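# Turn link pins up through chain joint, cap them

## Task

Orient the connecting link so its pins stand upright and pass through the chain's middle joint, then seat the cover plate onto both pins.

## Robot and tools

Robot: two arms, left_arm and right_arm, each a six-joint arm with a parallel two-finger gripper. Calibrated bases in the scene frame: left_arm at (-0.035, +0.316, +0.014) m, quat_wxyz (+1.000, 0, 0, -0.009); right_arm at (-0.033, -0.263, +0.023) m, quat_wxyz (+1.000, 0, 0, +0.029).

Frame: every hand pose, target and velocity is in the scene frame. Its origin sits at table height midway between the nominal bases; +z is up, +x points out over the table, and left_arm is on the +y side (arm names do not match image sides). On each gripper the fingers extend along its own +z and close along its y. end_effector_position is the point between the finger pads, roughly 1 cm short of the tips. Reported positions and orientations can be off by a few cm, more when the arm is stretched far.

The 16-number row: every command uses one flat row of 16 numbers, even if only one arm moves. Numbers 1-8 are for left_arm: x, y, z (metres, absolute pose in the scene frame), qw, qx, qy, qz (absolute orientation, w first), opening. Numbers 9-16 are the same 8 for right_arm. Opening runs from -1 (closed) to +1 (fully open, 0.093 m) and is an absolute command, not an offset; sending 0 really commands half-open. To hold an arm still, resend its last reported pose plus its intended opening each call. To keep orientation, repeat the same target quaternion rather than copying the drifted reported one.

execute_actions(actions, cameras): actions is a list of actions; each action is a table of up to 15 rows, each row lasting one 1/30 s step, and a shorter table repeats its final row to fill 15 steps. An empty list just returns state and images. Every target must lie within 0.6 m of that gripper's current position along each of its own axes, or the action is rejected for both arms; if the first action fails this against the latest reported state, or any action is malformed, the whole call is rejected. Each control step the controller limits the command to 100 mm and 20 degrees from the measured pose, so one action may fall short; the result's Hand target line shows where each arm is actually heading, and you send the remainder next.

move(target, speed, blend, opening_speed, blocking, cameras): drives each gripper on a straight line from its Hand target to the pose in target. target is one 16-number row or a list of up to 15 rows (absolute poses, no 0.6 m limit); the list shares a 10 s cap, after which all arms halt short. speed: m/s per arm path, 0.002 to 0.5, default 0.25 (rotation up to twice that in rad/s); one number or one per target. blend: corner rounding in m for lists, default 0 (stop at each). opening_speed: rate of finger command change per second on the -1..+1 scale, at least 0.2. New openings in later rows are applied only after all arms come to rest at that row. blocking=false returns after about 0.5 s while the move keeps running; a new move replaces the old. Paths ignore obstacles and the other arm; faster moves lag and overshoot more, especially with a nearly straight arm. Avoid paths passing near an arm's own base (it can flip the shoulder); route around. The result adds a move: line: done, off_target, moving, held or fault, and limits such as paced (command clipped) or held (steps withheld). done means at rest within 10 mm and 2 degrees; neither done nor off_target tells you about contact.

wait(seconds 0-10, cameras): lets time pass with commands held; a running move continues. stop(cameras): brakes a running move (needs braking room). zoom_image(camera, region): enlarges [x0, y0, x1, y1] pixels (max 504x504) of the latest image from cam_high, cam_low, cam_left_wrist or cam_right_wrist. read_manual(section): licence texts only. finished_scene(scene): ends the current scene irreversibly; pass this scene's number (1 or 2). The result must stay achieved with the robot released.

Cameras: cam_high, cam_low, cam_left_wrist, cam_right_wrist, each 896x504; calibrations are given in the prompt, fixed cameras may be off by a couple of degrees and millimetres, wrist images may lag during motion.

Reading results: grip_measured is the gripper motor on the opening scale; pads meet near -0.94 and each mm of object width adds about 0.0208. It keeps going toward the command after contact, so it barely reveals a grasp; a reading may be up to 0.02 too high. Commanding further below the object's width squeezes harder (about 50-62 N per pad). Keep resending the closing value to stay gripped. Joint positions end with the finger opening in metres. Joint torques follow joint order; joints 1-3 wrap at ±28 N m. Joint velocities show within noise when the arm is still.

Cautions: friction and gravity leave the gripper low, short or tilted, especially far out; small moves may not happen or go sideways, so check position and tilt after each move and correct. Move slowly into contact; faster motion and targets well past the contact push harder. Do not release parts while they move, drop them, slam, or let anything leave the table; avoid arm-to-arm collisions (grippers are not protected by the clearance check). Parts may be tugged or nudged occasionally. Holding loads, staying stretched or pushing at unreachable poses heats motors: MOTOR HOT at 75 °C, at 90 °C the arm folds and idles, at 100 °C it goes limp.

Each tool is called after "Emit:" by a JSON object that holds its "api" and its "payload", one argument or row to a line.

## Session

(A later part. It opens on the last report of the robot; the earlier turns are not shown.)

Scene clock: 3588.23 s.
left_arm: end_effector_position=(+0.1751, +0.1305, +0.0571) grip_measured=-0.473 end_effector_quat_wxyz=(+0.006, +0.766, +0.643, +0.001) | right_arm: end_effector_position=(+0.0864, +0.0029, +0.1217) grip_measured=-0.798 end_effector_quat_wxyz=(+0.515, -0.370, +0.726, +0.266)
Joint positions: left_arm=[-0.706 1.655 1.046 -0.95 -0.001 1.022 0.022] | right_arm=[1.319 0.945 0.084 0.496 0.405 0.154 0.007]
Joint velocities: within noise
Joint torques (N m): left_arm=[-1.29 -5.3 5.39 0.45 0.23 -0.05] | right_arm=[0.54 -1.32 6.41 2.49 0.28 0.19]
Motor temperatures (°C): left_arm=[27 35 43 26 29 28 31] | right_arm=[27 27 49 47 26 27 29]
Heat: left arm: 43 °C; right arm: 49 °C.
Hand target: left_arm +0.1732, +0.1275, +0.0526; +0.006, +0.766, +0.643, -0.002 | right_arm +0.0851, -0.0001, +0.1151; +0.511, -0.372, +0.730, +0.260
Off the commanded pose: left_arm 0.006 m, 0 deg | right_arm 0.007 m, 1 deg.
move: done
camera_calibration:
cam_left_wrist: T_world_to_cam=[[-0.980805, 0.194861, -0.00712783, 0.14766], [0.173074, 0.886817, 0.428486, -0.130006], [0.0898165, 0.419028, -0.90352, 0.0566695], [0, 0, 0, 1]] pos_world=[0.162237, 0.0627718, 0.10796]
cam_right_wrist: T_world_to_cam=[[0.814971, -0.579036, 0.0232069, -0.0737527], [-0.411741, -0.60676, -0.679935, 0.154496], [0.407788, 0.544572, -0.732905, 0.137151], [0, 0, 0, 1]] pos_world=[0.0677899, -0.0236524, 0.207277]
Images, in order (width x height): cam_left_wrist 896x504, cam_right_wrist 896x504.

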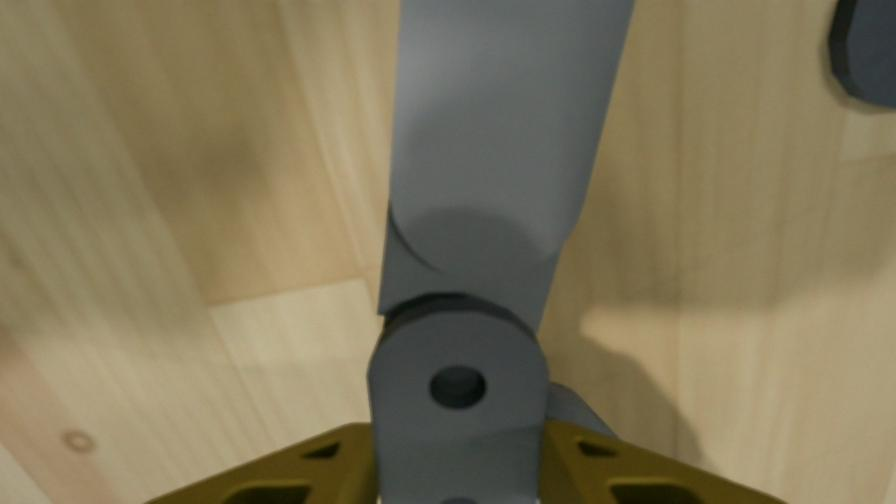

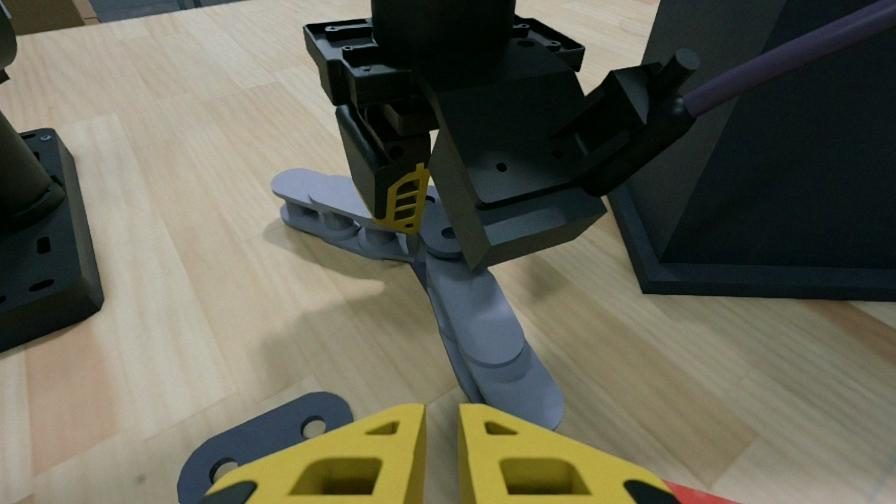

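Emit:
{"api": "move", "payload": {
  "target": [0.1731,0.1276,0.0495,0.0063,0.766,0.6428,-0.0022,-0.6,0.085,0.0,0.115,0.5111,-0.3719,0.7299,0.2604,-0.8],
  "speed": 0.03,
  "cameras": ["cam_left_wrist","cam_right_wrist"]
}}

Emit:
{"api": "zoom_image", "payload": {
  "camera": "cam_right_wrist",
  "region": [410, 190, 480, 260]
}}

Emit:
{"api": "zoom_image", "payload": {
  "camera": "cam_left_wrist",
  "region": [425, 360, 495, 415]
}}

Scene clock: 3606.77 s.
left_arm: end_effector_position=(+0.1753, +0.1303, +0.0523) grip_measured=-0.473 end_effector_quat_wxyz=(+0.006, +0.766, +0.643, +0.001) | right_arm: end_effector_position=(+0.0864, +0.0029, +0.1217) grip_measured=-0.798 end_effector_quat_wxyz=(+0.515, -0.370, +0.726, +0.266)
Joint positions: left_arm=[-0.706 1.662 1.033 -0.929 -0.001 1.021 0.022] | right_arm=[1.319 0.945 0.084 0.496 0.405 0.154 0.007]
Joint velocities: within noise
Joint torques (N m): left_arm=[-1.18 -5.56 5.56 0.42 0.22 -0.06] | right_arm=[0.64 -1.16 6.41 2.49 0.25 0.14]
Motor temperatures (°C): left_arm=[27 35 43 26 29 28 31] | right_arm=[27 27 49 47 26 27 29]
Heat: left arm: 43 °C; right arm: 49 °C.
Hand target: left_arm +0.1731, +0.1276, +0.0496; +0.006, +0.766, +0.643, -0.002 | right_arm +0.0851, -0.0001, +0.1151; +0.511, -0.372, +0.730, +0.260
Off the commanded pose: left_arm 0.005 m, 0 deg | right_arm 0.007 m, 1 deg.
move: done
camera_calibration:
cam_left_wrist: T_world_to_cam=[[-0.980944, 0.194105, -0.00844176, 0.14813], [0.171911, 0.887384, 0.42778, -0.127654], [0.0905254, 0.418177, -0.903843, 0.0524902], [0, 0, 0, 1]] pos_world=[0.1625, 0.0625756, 0.103301]
cam_right_wrist: T_world_to_cam=[[0.814971, -0.579036, 0.0232069, -0.0737527], [-0.411741, -0.60676, -0.679935, 0.154496], [0.407788, 0.544572, -0.732905, 0.137151], [0, 0, 0, 1]] pos_world=[0.0677899, -0.0236524, 0.207277]
Images, in order (width x height): cam_left_wrist 896x504, cam_right_wrist 896x504.

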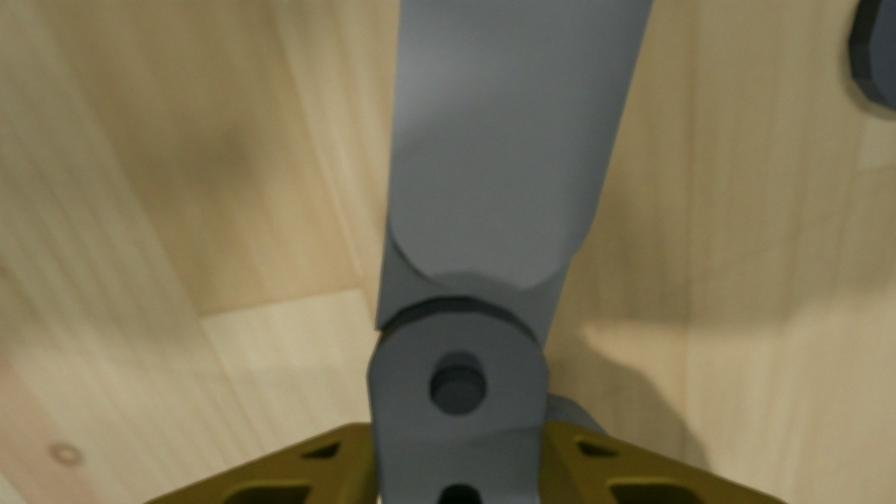

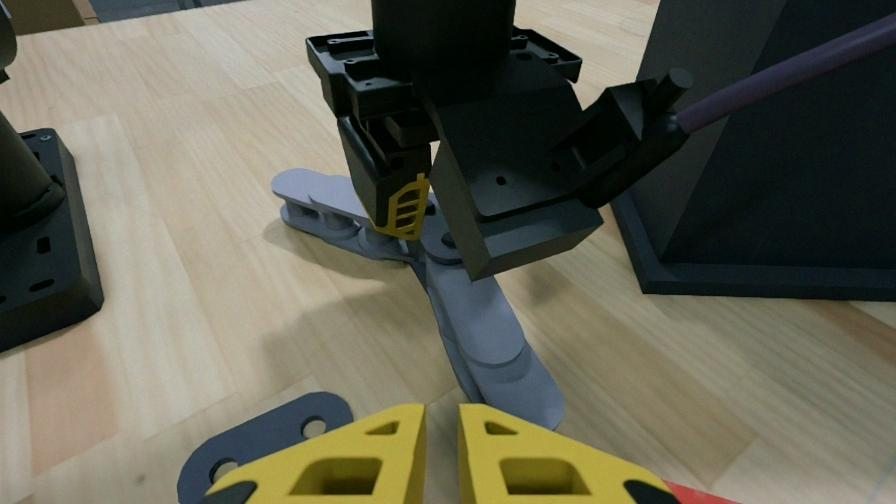

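Scaled by 7.200 from the camera's 896x504 image, which has a finer 1280x720 frame.

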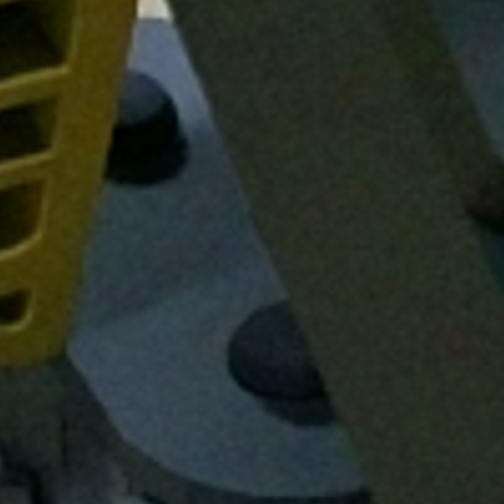

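Scaled by 7.200 from the camera's 896x504 image, which has a finer 1280x720 frame.

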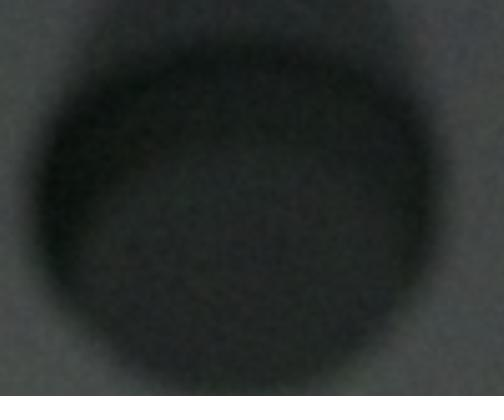

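Emit:
{"api": "move", "payload": {
  "target": [0.1731,0.1276,0.0465,0.0063,0.766,0.6428,-0.0022,-0.6,0.085,0.0,0.115,0.5111,-0.3719,0.7299,0.2604,-0.8],
  "speed": 0.03,
  "cameras": ["cam_left_wrist","cam_right_wrist"]
}}

Emit:
{"api": "zoom_image", "payload": {
  "camera": "cam_right_wrist",
  "region": [400, 190, 480, 270]
}}

Scene clock: 3616.60 s.
left_arm: end_effector_position=(+0.1753, +0.1303, +0.0499) grip_measured=-0.473 end_effector_quat_wxyz=(+0.006, +0.766, +0.643, +0.001) | right_arm: end_effector_position=(+0.0864, +0.0029, +0.1217) grip_measured=-0.798 end_effector_quat_wxyz=(+0.515, -0.370, +0.726, +0.266)
Joint positions: left_arm=[-0.706 1.665 1.026 -0.919 -0.001 1.021 0.022] | right_arm=[1.319 0.945 0.084 0.496 0.405 0.154 0.007]
Joint velocities: within noise
Joint torques (N m): left_arm=[-1.16 -5.44 5.42 0.46 0.22 -0.06] | right_arm=[0.55 -1.24 6.35 2.44 0.31 0.19]
Motor temperatures (°C): left_arm=[27 35 42 26 29 28 31] | right_arm=[27 27 49 47 26 27 29]
Heat: left arm: 42 °C; right arm: 49 °C.
Hand target: left_arm +0.1730, +0.1276, +0.0466; +0.006, +0.766, +0.643, -0.002 | right_arm +0.0851, -0.0001, +0.1150; +0.511, -0.372, +0.730, +0.260
Off the commanded pose: left_arm 0.005 m, 0 deg | right_arm 0.007 m, 1 deg.
move: done
camera_calibration:
cam_left_wrist: T_world_to_cam=[[-0.980944, 0.194105, -0.00844176, 0.14806], [0.171911, 0.887384, 0.42778, -0.126656], [0.0905254, 0.418177, -0.903843, 0.0503141], [0, 0, 0, 1]] pos_world=[0.162457, 0.0626135, 0.100907]
cam_right_wrist: T_world_to_cam=[[0.814971, -0.579036, 0.0232069, -0.0737527], [-0.411741, -0.60676, -0.679935, 0.154496], [0.407788, 0.544572, -0.732905, 0.137151], [0, 0, 0, 1]] pos_world=[0.0677899, -0.0236524, 0.207277]
Images, in order (width x height): cam_left_wrist 896x504, cam_right_wrist 896x504.

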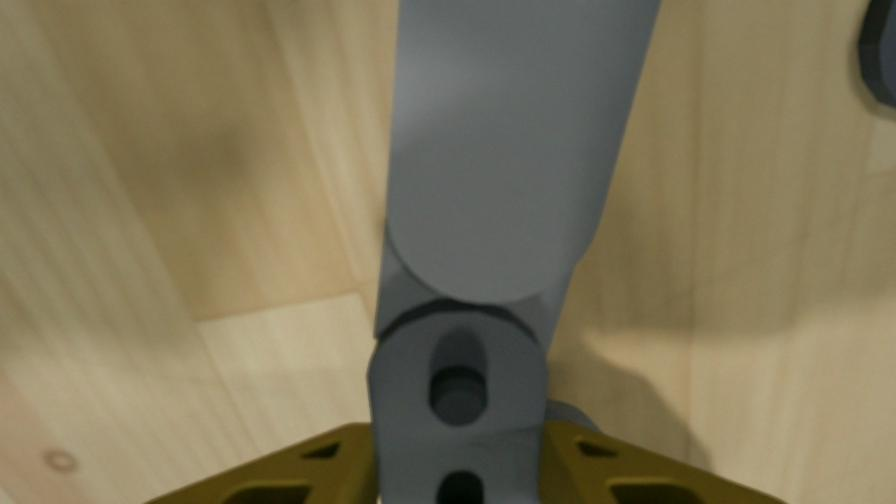

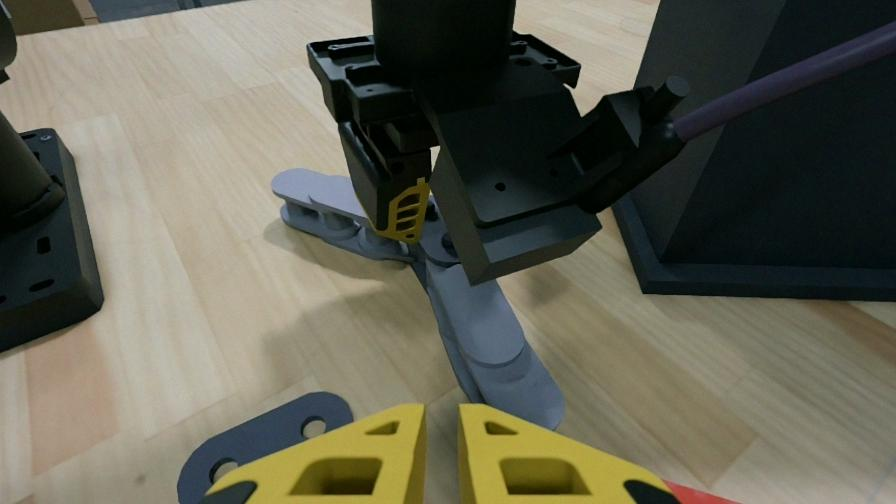

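Scaled by 6.300 from the camera's 896x504 image, which has a finer 1280x720 frame.

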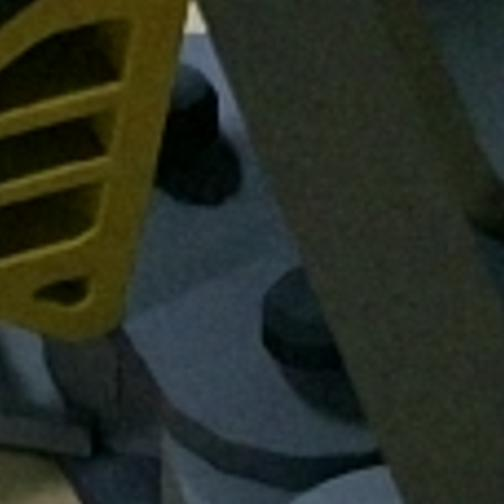

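Emit:
{"api": "move", "payload": {
  "target": [0.1731,0.1276,0.0435,0.0063,0.766,0.6428,-0.0022,-0.6,0.085,0.0,0.115,0.5111,-0.3719,0.7299,0.2604,-0.8],
  "speed": 0.03,
  "cameras": ["cam_left_wrist","cam_right_wrist"]
}}

Emit:
{"api": "zoom_image", "payload": {
  "camera": "cam_right_wrist",
  "region": [400, 190, 480, 270]
}}

Scene clock: 3626.50 s.
left_arm: end_effector_position=(+0.1753, +0.1303, +0.0496) grip_measured=-0.473 end_effector_quat_wxyz=(+0.007, +0.766, +0.643, +0.001) | right_arm: end_effector_position=(+0.0864, +0.0029, +0.1217) grip_measured=-0.798 end_effector_quat_wxyz=(+0.515, -0.370, +0.726, +0.266)
Joint positions: left_arm=[-0.706 1.665 1.025 -0.917 -0.001 1.021 0.022] | right_arm=[1.319 0.945 0.084 0.496 0.405 0.154 0.007]
Joint velocities: within noise
Joint torques (N m): left_arm=[-1.16 -5.12 4.89 0.53 0.21 -0.06] | right_arm=[0.47 -1.17 6.41 2.48 0.27 0.16]
Motor temperatures (°C): left_arm=[27 35 42 26 29 28 31] | right_arm=[27 27 48 48 26 27 29]
Heat: left arm: 42 °C; right arm: 48 °C.
Hand target: left_arm +0.1730, +0.1276, +0.0437; +0.006, +0.766, +0.643, -0.002 | right_arm +0.0851, -0.0001, +0.1150; +0.511, -0.372, +0.730, +0.260
Off the commanded pose: left_arm 0.007 m, 0 deg | right_arm 0.007 m, 1 deg.
move: done
camera_calibration:
cam_left_wrist: T_world_to_cam=[[-0.981013, 0.193727, -0.00909827, 0.148181], [0.171329, 0.887668, 0.427426, -0.126407], [0.0908799, 0.417751, -0.904005, 0.0500045], [0, 0, 0, 1]] pos_world=[0.162481, 0.0626112, 0.100582]
cam_right_wrist: T_world_to_cam=[[0.814971, -0.579036, 0.0232069, -0.0737527], [-0.411741, -0.60676, -0.679935, 0.154496], [0.407788, 0.544572, -0.732905, 0.137151], [0, 0, 0, 1]] pos_world=[0.0677899, -0.0236524, 0.207277]
Images, in order (width x height): cam_left_wrist 896x504, cam_right_wrist 896x504.

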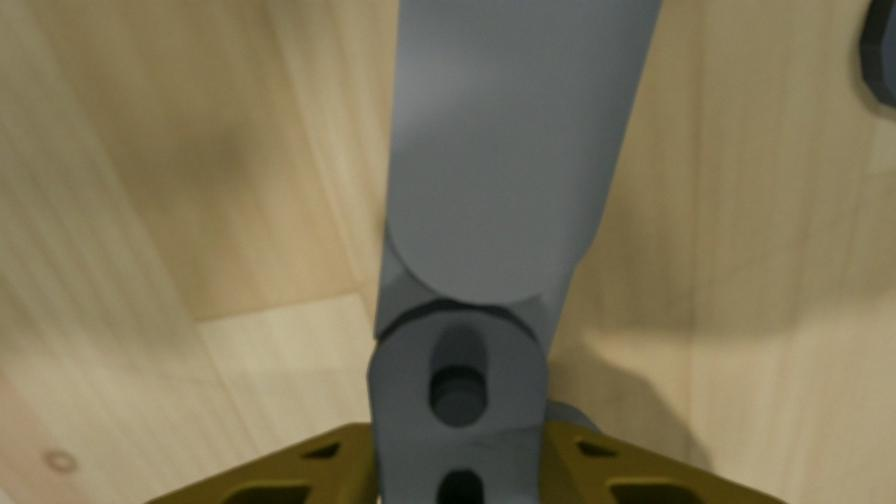

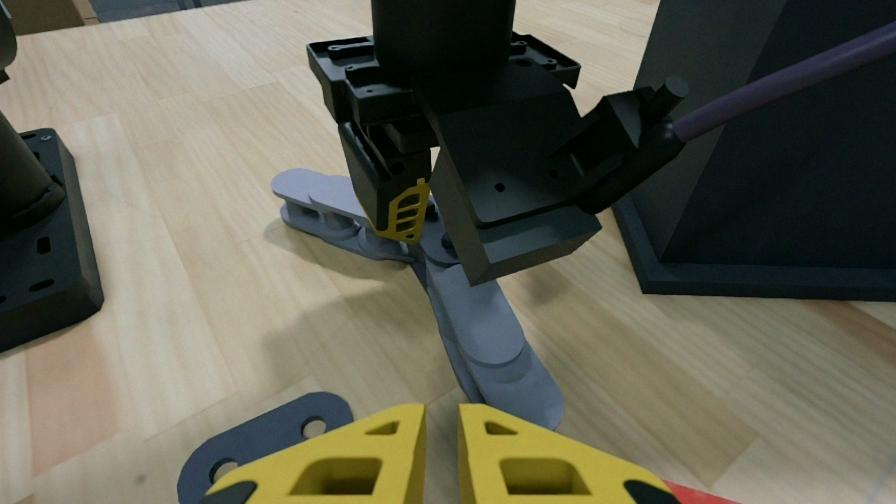

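Scaled by 6.300 from the camera's 896x504 image, which has a finer 1280x720 frame.

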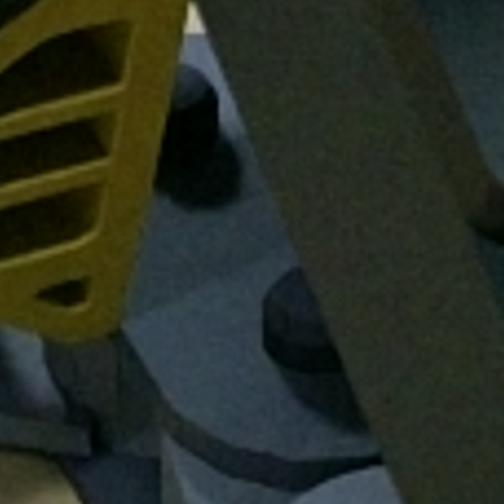

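Emit:
{"api": "move", "payload": {
  "target": [
    [0.1731,0.1276,0.0475,0.0063,0.766,0.6428,-0.0022,-0.6,0.085,0.0,0.115,0.5111,-0.3719,0.7299,0.2604,-0.8],
    [0.1731,0.1276,0.0475,0.0063,0.766,0.6428,-0.0022,0.1,0.085,0.0,0.115,0.5111,-0.3719,0.7299,0.2604,-0.8]
  ],
  "speed": 0.03,
  "opening_speed": 0.4,
  "cameras": ["cam_left_wrist","cam_right_wrist"]
}}

Emit:
{"api": "zoom_image", "payload": {
  "camera": "cam_right_wrist",
  "region": [380, 170, 500, 290]
}}

Scene clock: 3636.60 s.
left_arm: end_effector_position=(+0.1753, +0.1303, +0.0495) grip_measured=+0.098 end_effector_quat_wxyz=(+0.007, +0.766, +0.643, +0.001) | right_arm: end_effector_position=(+0.0864, +0.0029, +0.1217) grip_measured=-0.798 end_effector_quat_wxyz=(+0.515, -0.370, +0.726, +0.266)
Joint positions: left_arm=[-0.706 1.665 1.025 -0.916 -0.001 1.021 0.05] | right_arm=[1.319 0.945 0.084 0.496 0.405 0.154 0.007]
Joint velocities: within noise
Joint torques (N m): left_arm=[-1.17 -5.64 5.82 0.38 0.23 -0.05] | right_arm=[0.7 -1.33 6.49 2.46 0.28 0.22]
Motor temperatures (°C): left_arm=[27 35 42 26 29 28 31] | right_arm=[27 27 48 48 26 27 29]
Heat: left arm: 42 °C; right arm: 48 °C.
Hand target: left_arm +0.1730, +0.1276, +0.0475; +0.006, +0.766, +0.643, -0.002 | right_arm +0.0851, -0.0001, +0.1150; +0.511, -0.372, +0.730, +0.260
Off the commanded pose: left_arm 0.004 m, 0 deg | right_arm 0.007 m, 1 deg.
move: done
camera_calibration:
cam_left_wrist: T_world_to_cam=[[-0.981013, 0.193727, -0.00909827, 0.148148], [0.171329, 0.887668, 0.427426, -0.126386], [0.0908799, 0.417751, -0.904005, 0.0499166], [0, 0, 0, 1]] pos_world=[0.162453, 0.062636, 0.100493]
cam_right_wrist: T_world_to_cam=[[0.814971, -0.579036, 0.0232069, -0.0737527], [-0.411741, -0.60676, -0.679935, 0.154496], [0.407788, 0.544572, -0.732905, 0.137151], [0, 0, 0, 1]] pos_world=[0.0677899, -0.0236524, 0.207277]
Images, in order (width x height): cam_left_wrist 896x504, cam_right_wrist 896x504.

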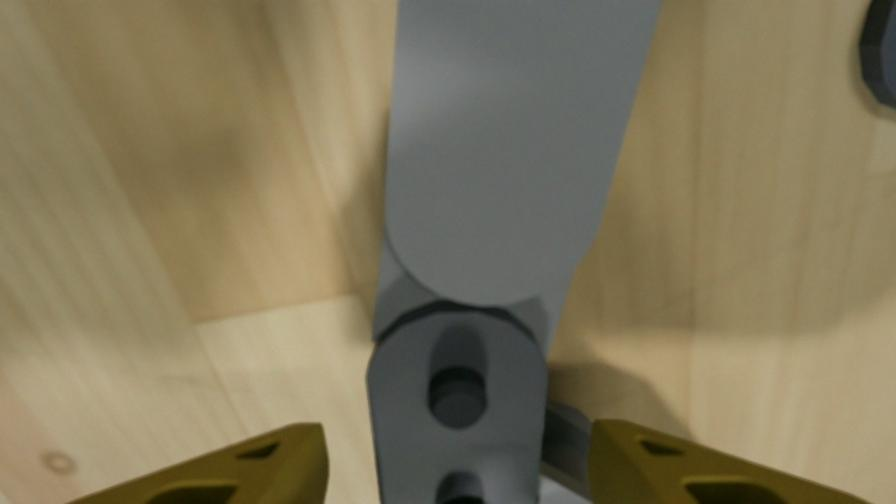

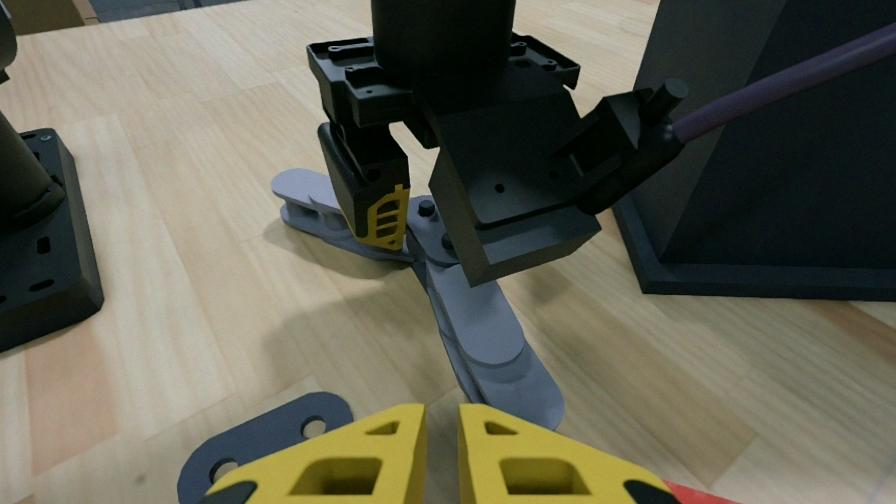

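Scaled by 4.200 from the camera's 896x504 image, which has a finer 1280x720 frame.

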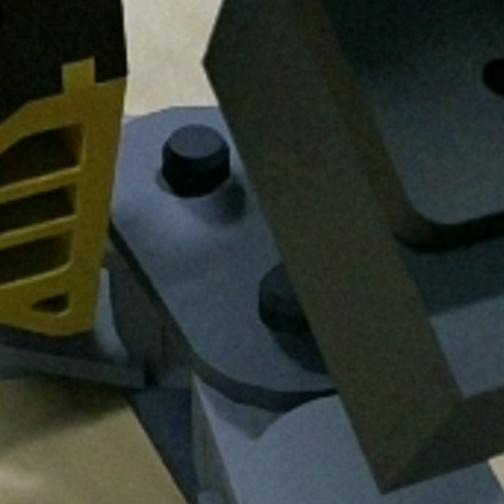

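Emit:
{"api": "move", "payload": {
  "target": [
    [0.1731,0.1290,0.080,0.0063,0.766,0.6428,-0.0022,0.1,0.085,0.0,0.115,0.5111,-0.3719,0.7299,0.2604,-0.8],
    [0.165,0.19,0.16,0.0063,0.766,0.6428,-0.0022,0.1,0.085,0.0,0.115,0.5111,-0.3719,0.7299,0.2604,-0.8]
  ],
  "speed": [0.03,0.12]
}}

Emit:
{"api": "zoom_image", "payload": {
  "camera": "cam_right_wrist",
  "region": [380, 170, 520, 310]
}}

Scene clock: 3653.83 s.
left_arm: end_effector_position=(+0.1628, +0.1915, +0.1514) grip_measured=+0.098 end_effector_quat_wxyz=(-0.007, +0.765, +0.644, -0.002) | right_arm: end_effector_position=(+0.0864, +0.0029, +0.1217) grip_measured=-0.798 end_effector_quat_wxyz=(+0.515, -0.370, +0.726, +0.266)
Joint positions: left_arm=[-0.545 1.438 1.216 -1.364 -0.001 1.18 0.05] | right_arm=[1.319 0.945 0.084 0.496 0.405 0.154 0.007]
Joint velocities: within noise
Joint torques (N m): left_arm=[0.2 -5.53 8.53 0.22 0.24 0.1] | right_arm=[0.59 -1.37 6.37 2.49 0.31 0.14]
Motor temperatures (°C): left_arm=[27 36 43 26 29 28 30] | right_arm=[27 27 48 48 26 27 29]
Heat: left arm: 43 °C; right arm: 48 °C.
Hand target: left_arm +0.1648, +0.1901, +0.1599; +0.006, +0.766, +0.643, -0.002 | right_arm +0.0851, -0.0001, +0.1150; +0.511, -0.372, +0.730, +0.260
Off the commanded pose: left_arm 0.009 m, 2 deg | right_arm 0.007 m, 1 deg.
move: done
camera_calibration:
cam_left_wrist: T_world_to_cam=[[-0.981369, 0.191435, 0.016376, 0.121603], [0.179124, 0.880755, 0.438389, -0.223692], [0.0694997, 0.433155, -0.898636, 0.117364], [0, 0, 0, 1]] pos_world=[0.151249, 0.122902, 0.201541]
cam_right_wrist: T_world_to_cam=[[0.814971, -0.579036, 0.0232069, -0.0737527], [-0.411741, -0.60676, -0.679935, 0.154496], [0.407788, 0.544572, -0.732905, 0.137151], [0, 0, 0, 1]] pos_world=[0.0677899, -0.0236524, 0.207277]

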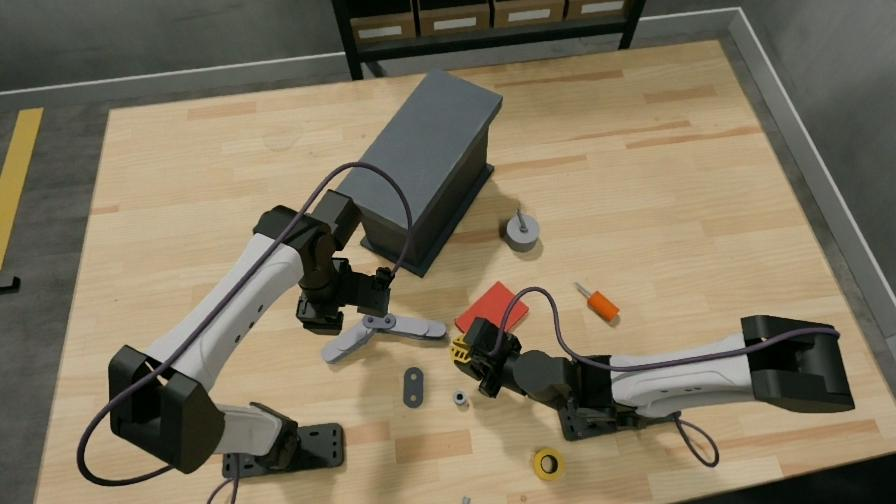

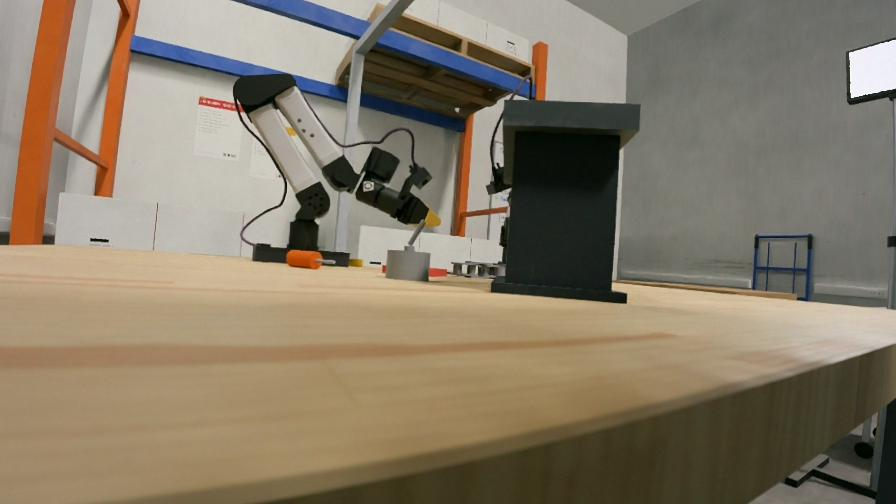

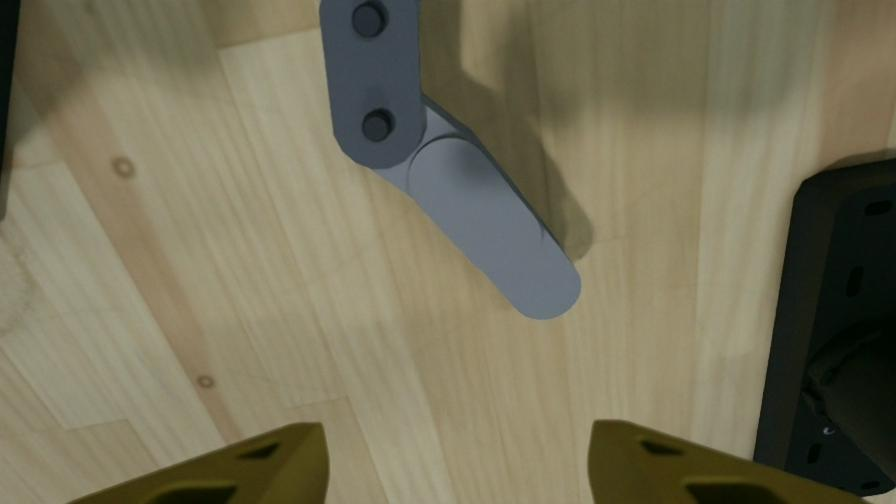

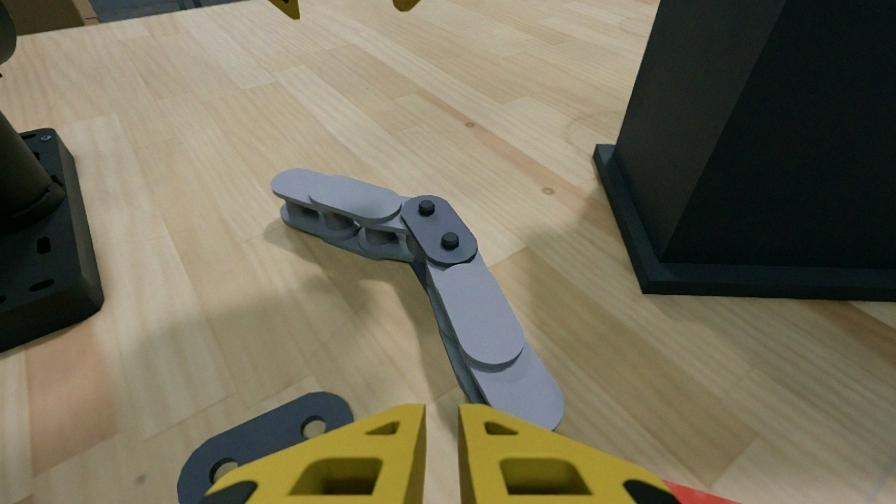

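Scaled by 3.600 from the camera's 896x504 image, which has a finer 1280x720 frame.

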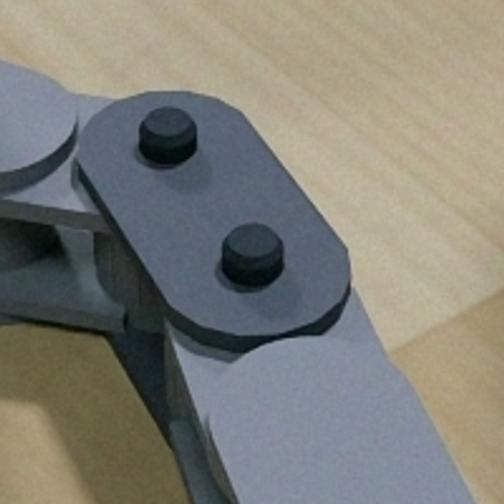

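Emit:
{"api": "zoom_image", "payload": {
  "camera": "cam_right_wrist",
  "region": [395, 190, 485, 275]
}}

Emit:
{"api": "zoom_image", "payload": {
  "camera": "cam_low",
  "region": [430, 240, 530, 300]
}}

Scaled by 5.600 from the camera's 896x504 image, which has a finer 1280x720 frame.

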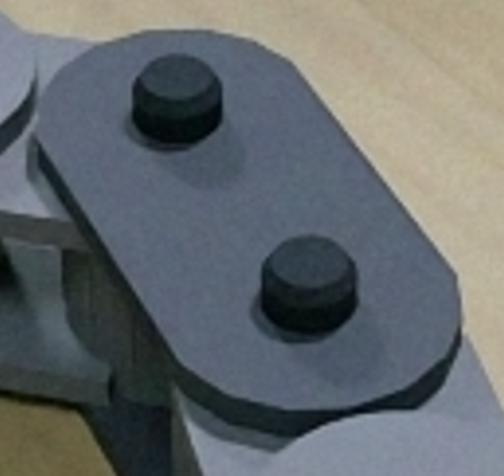

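Scaled by 5.040 from the camera's 896x504 image, which has a finer 1280x720 frame.

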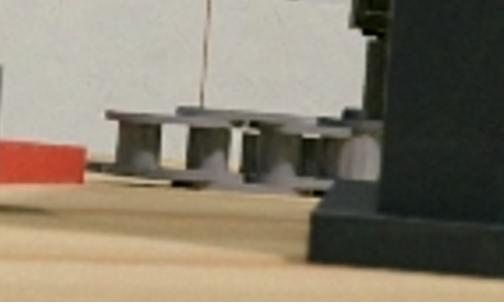

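Emit:
{"api": "finished_scene", "payload": {
  "scene": 2
}}

The scene is finished: the task was done.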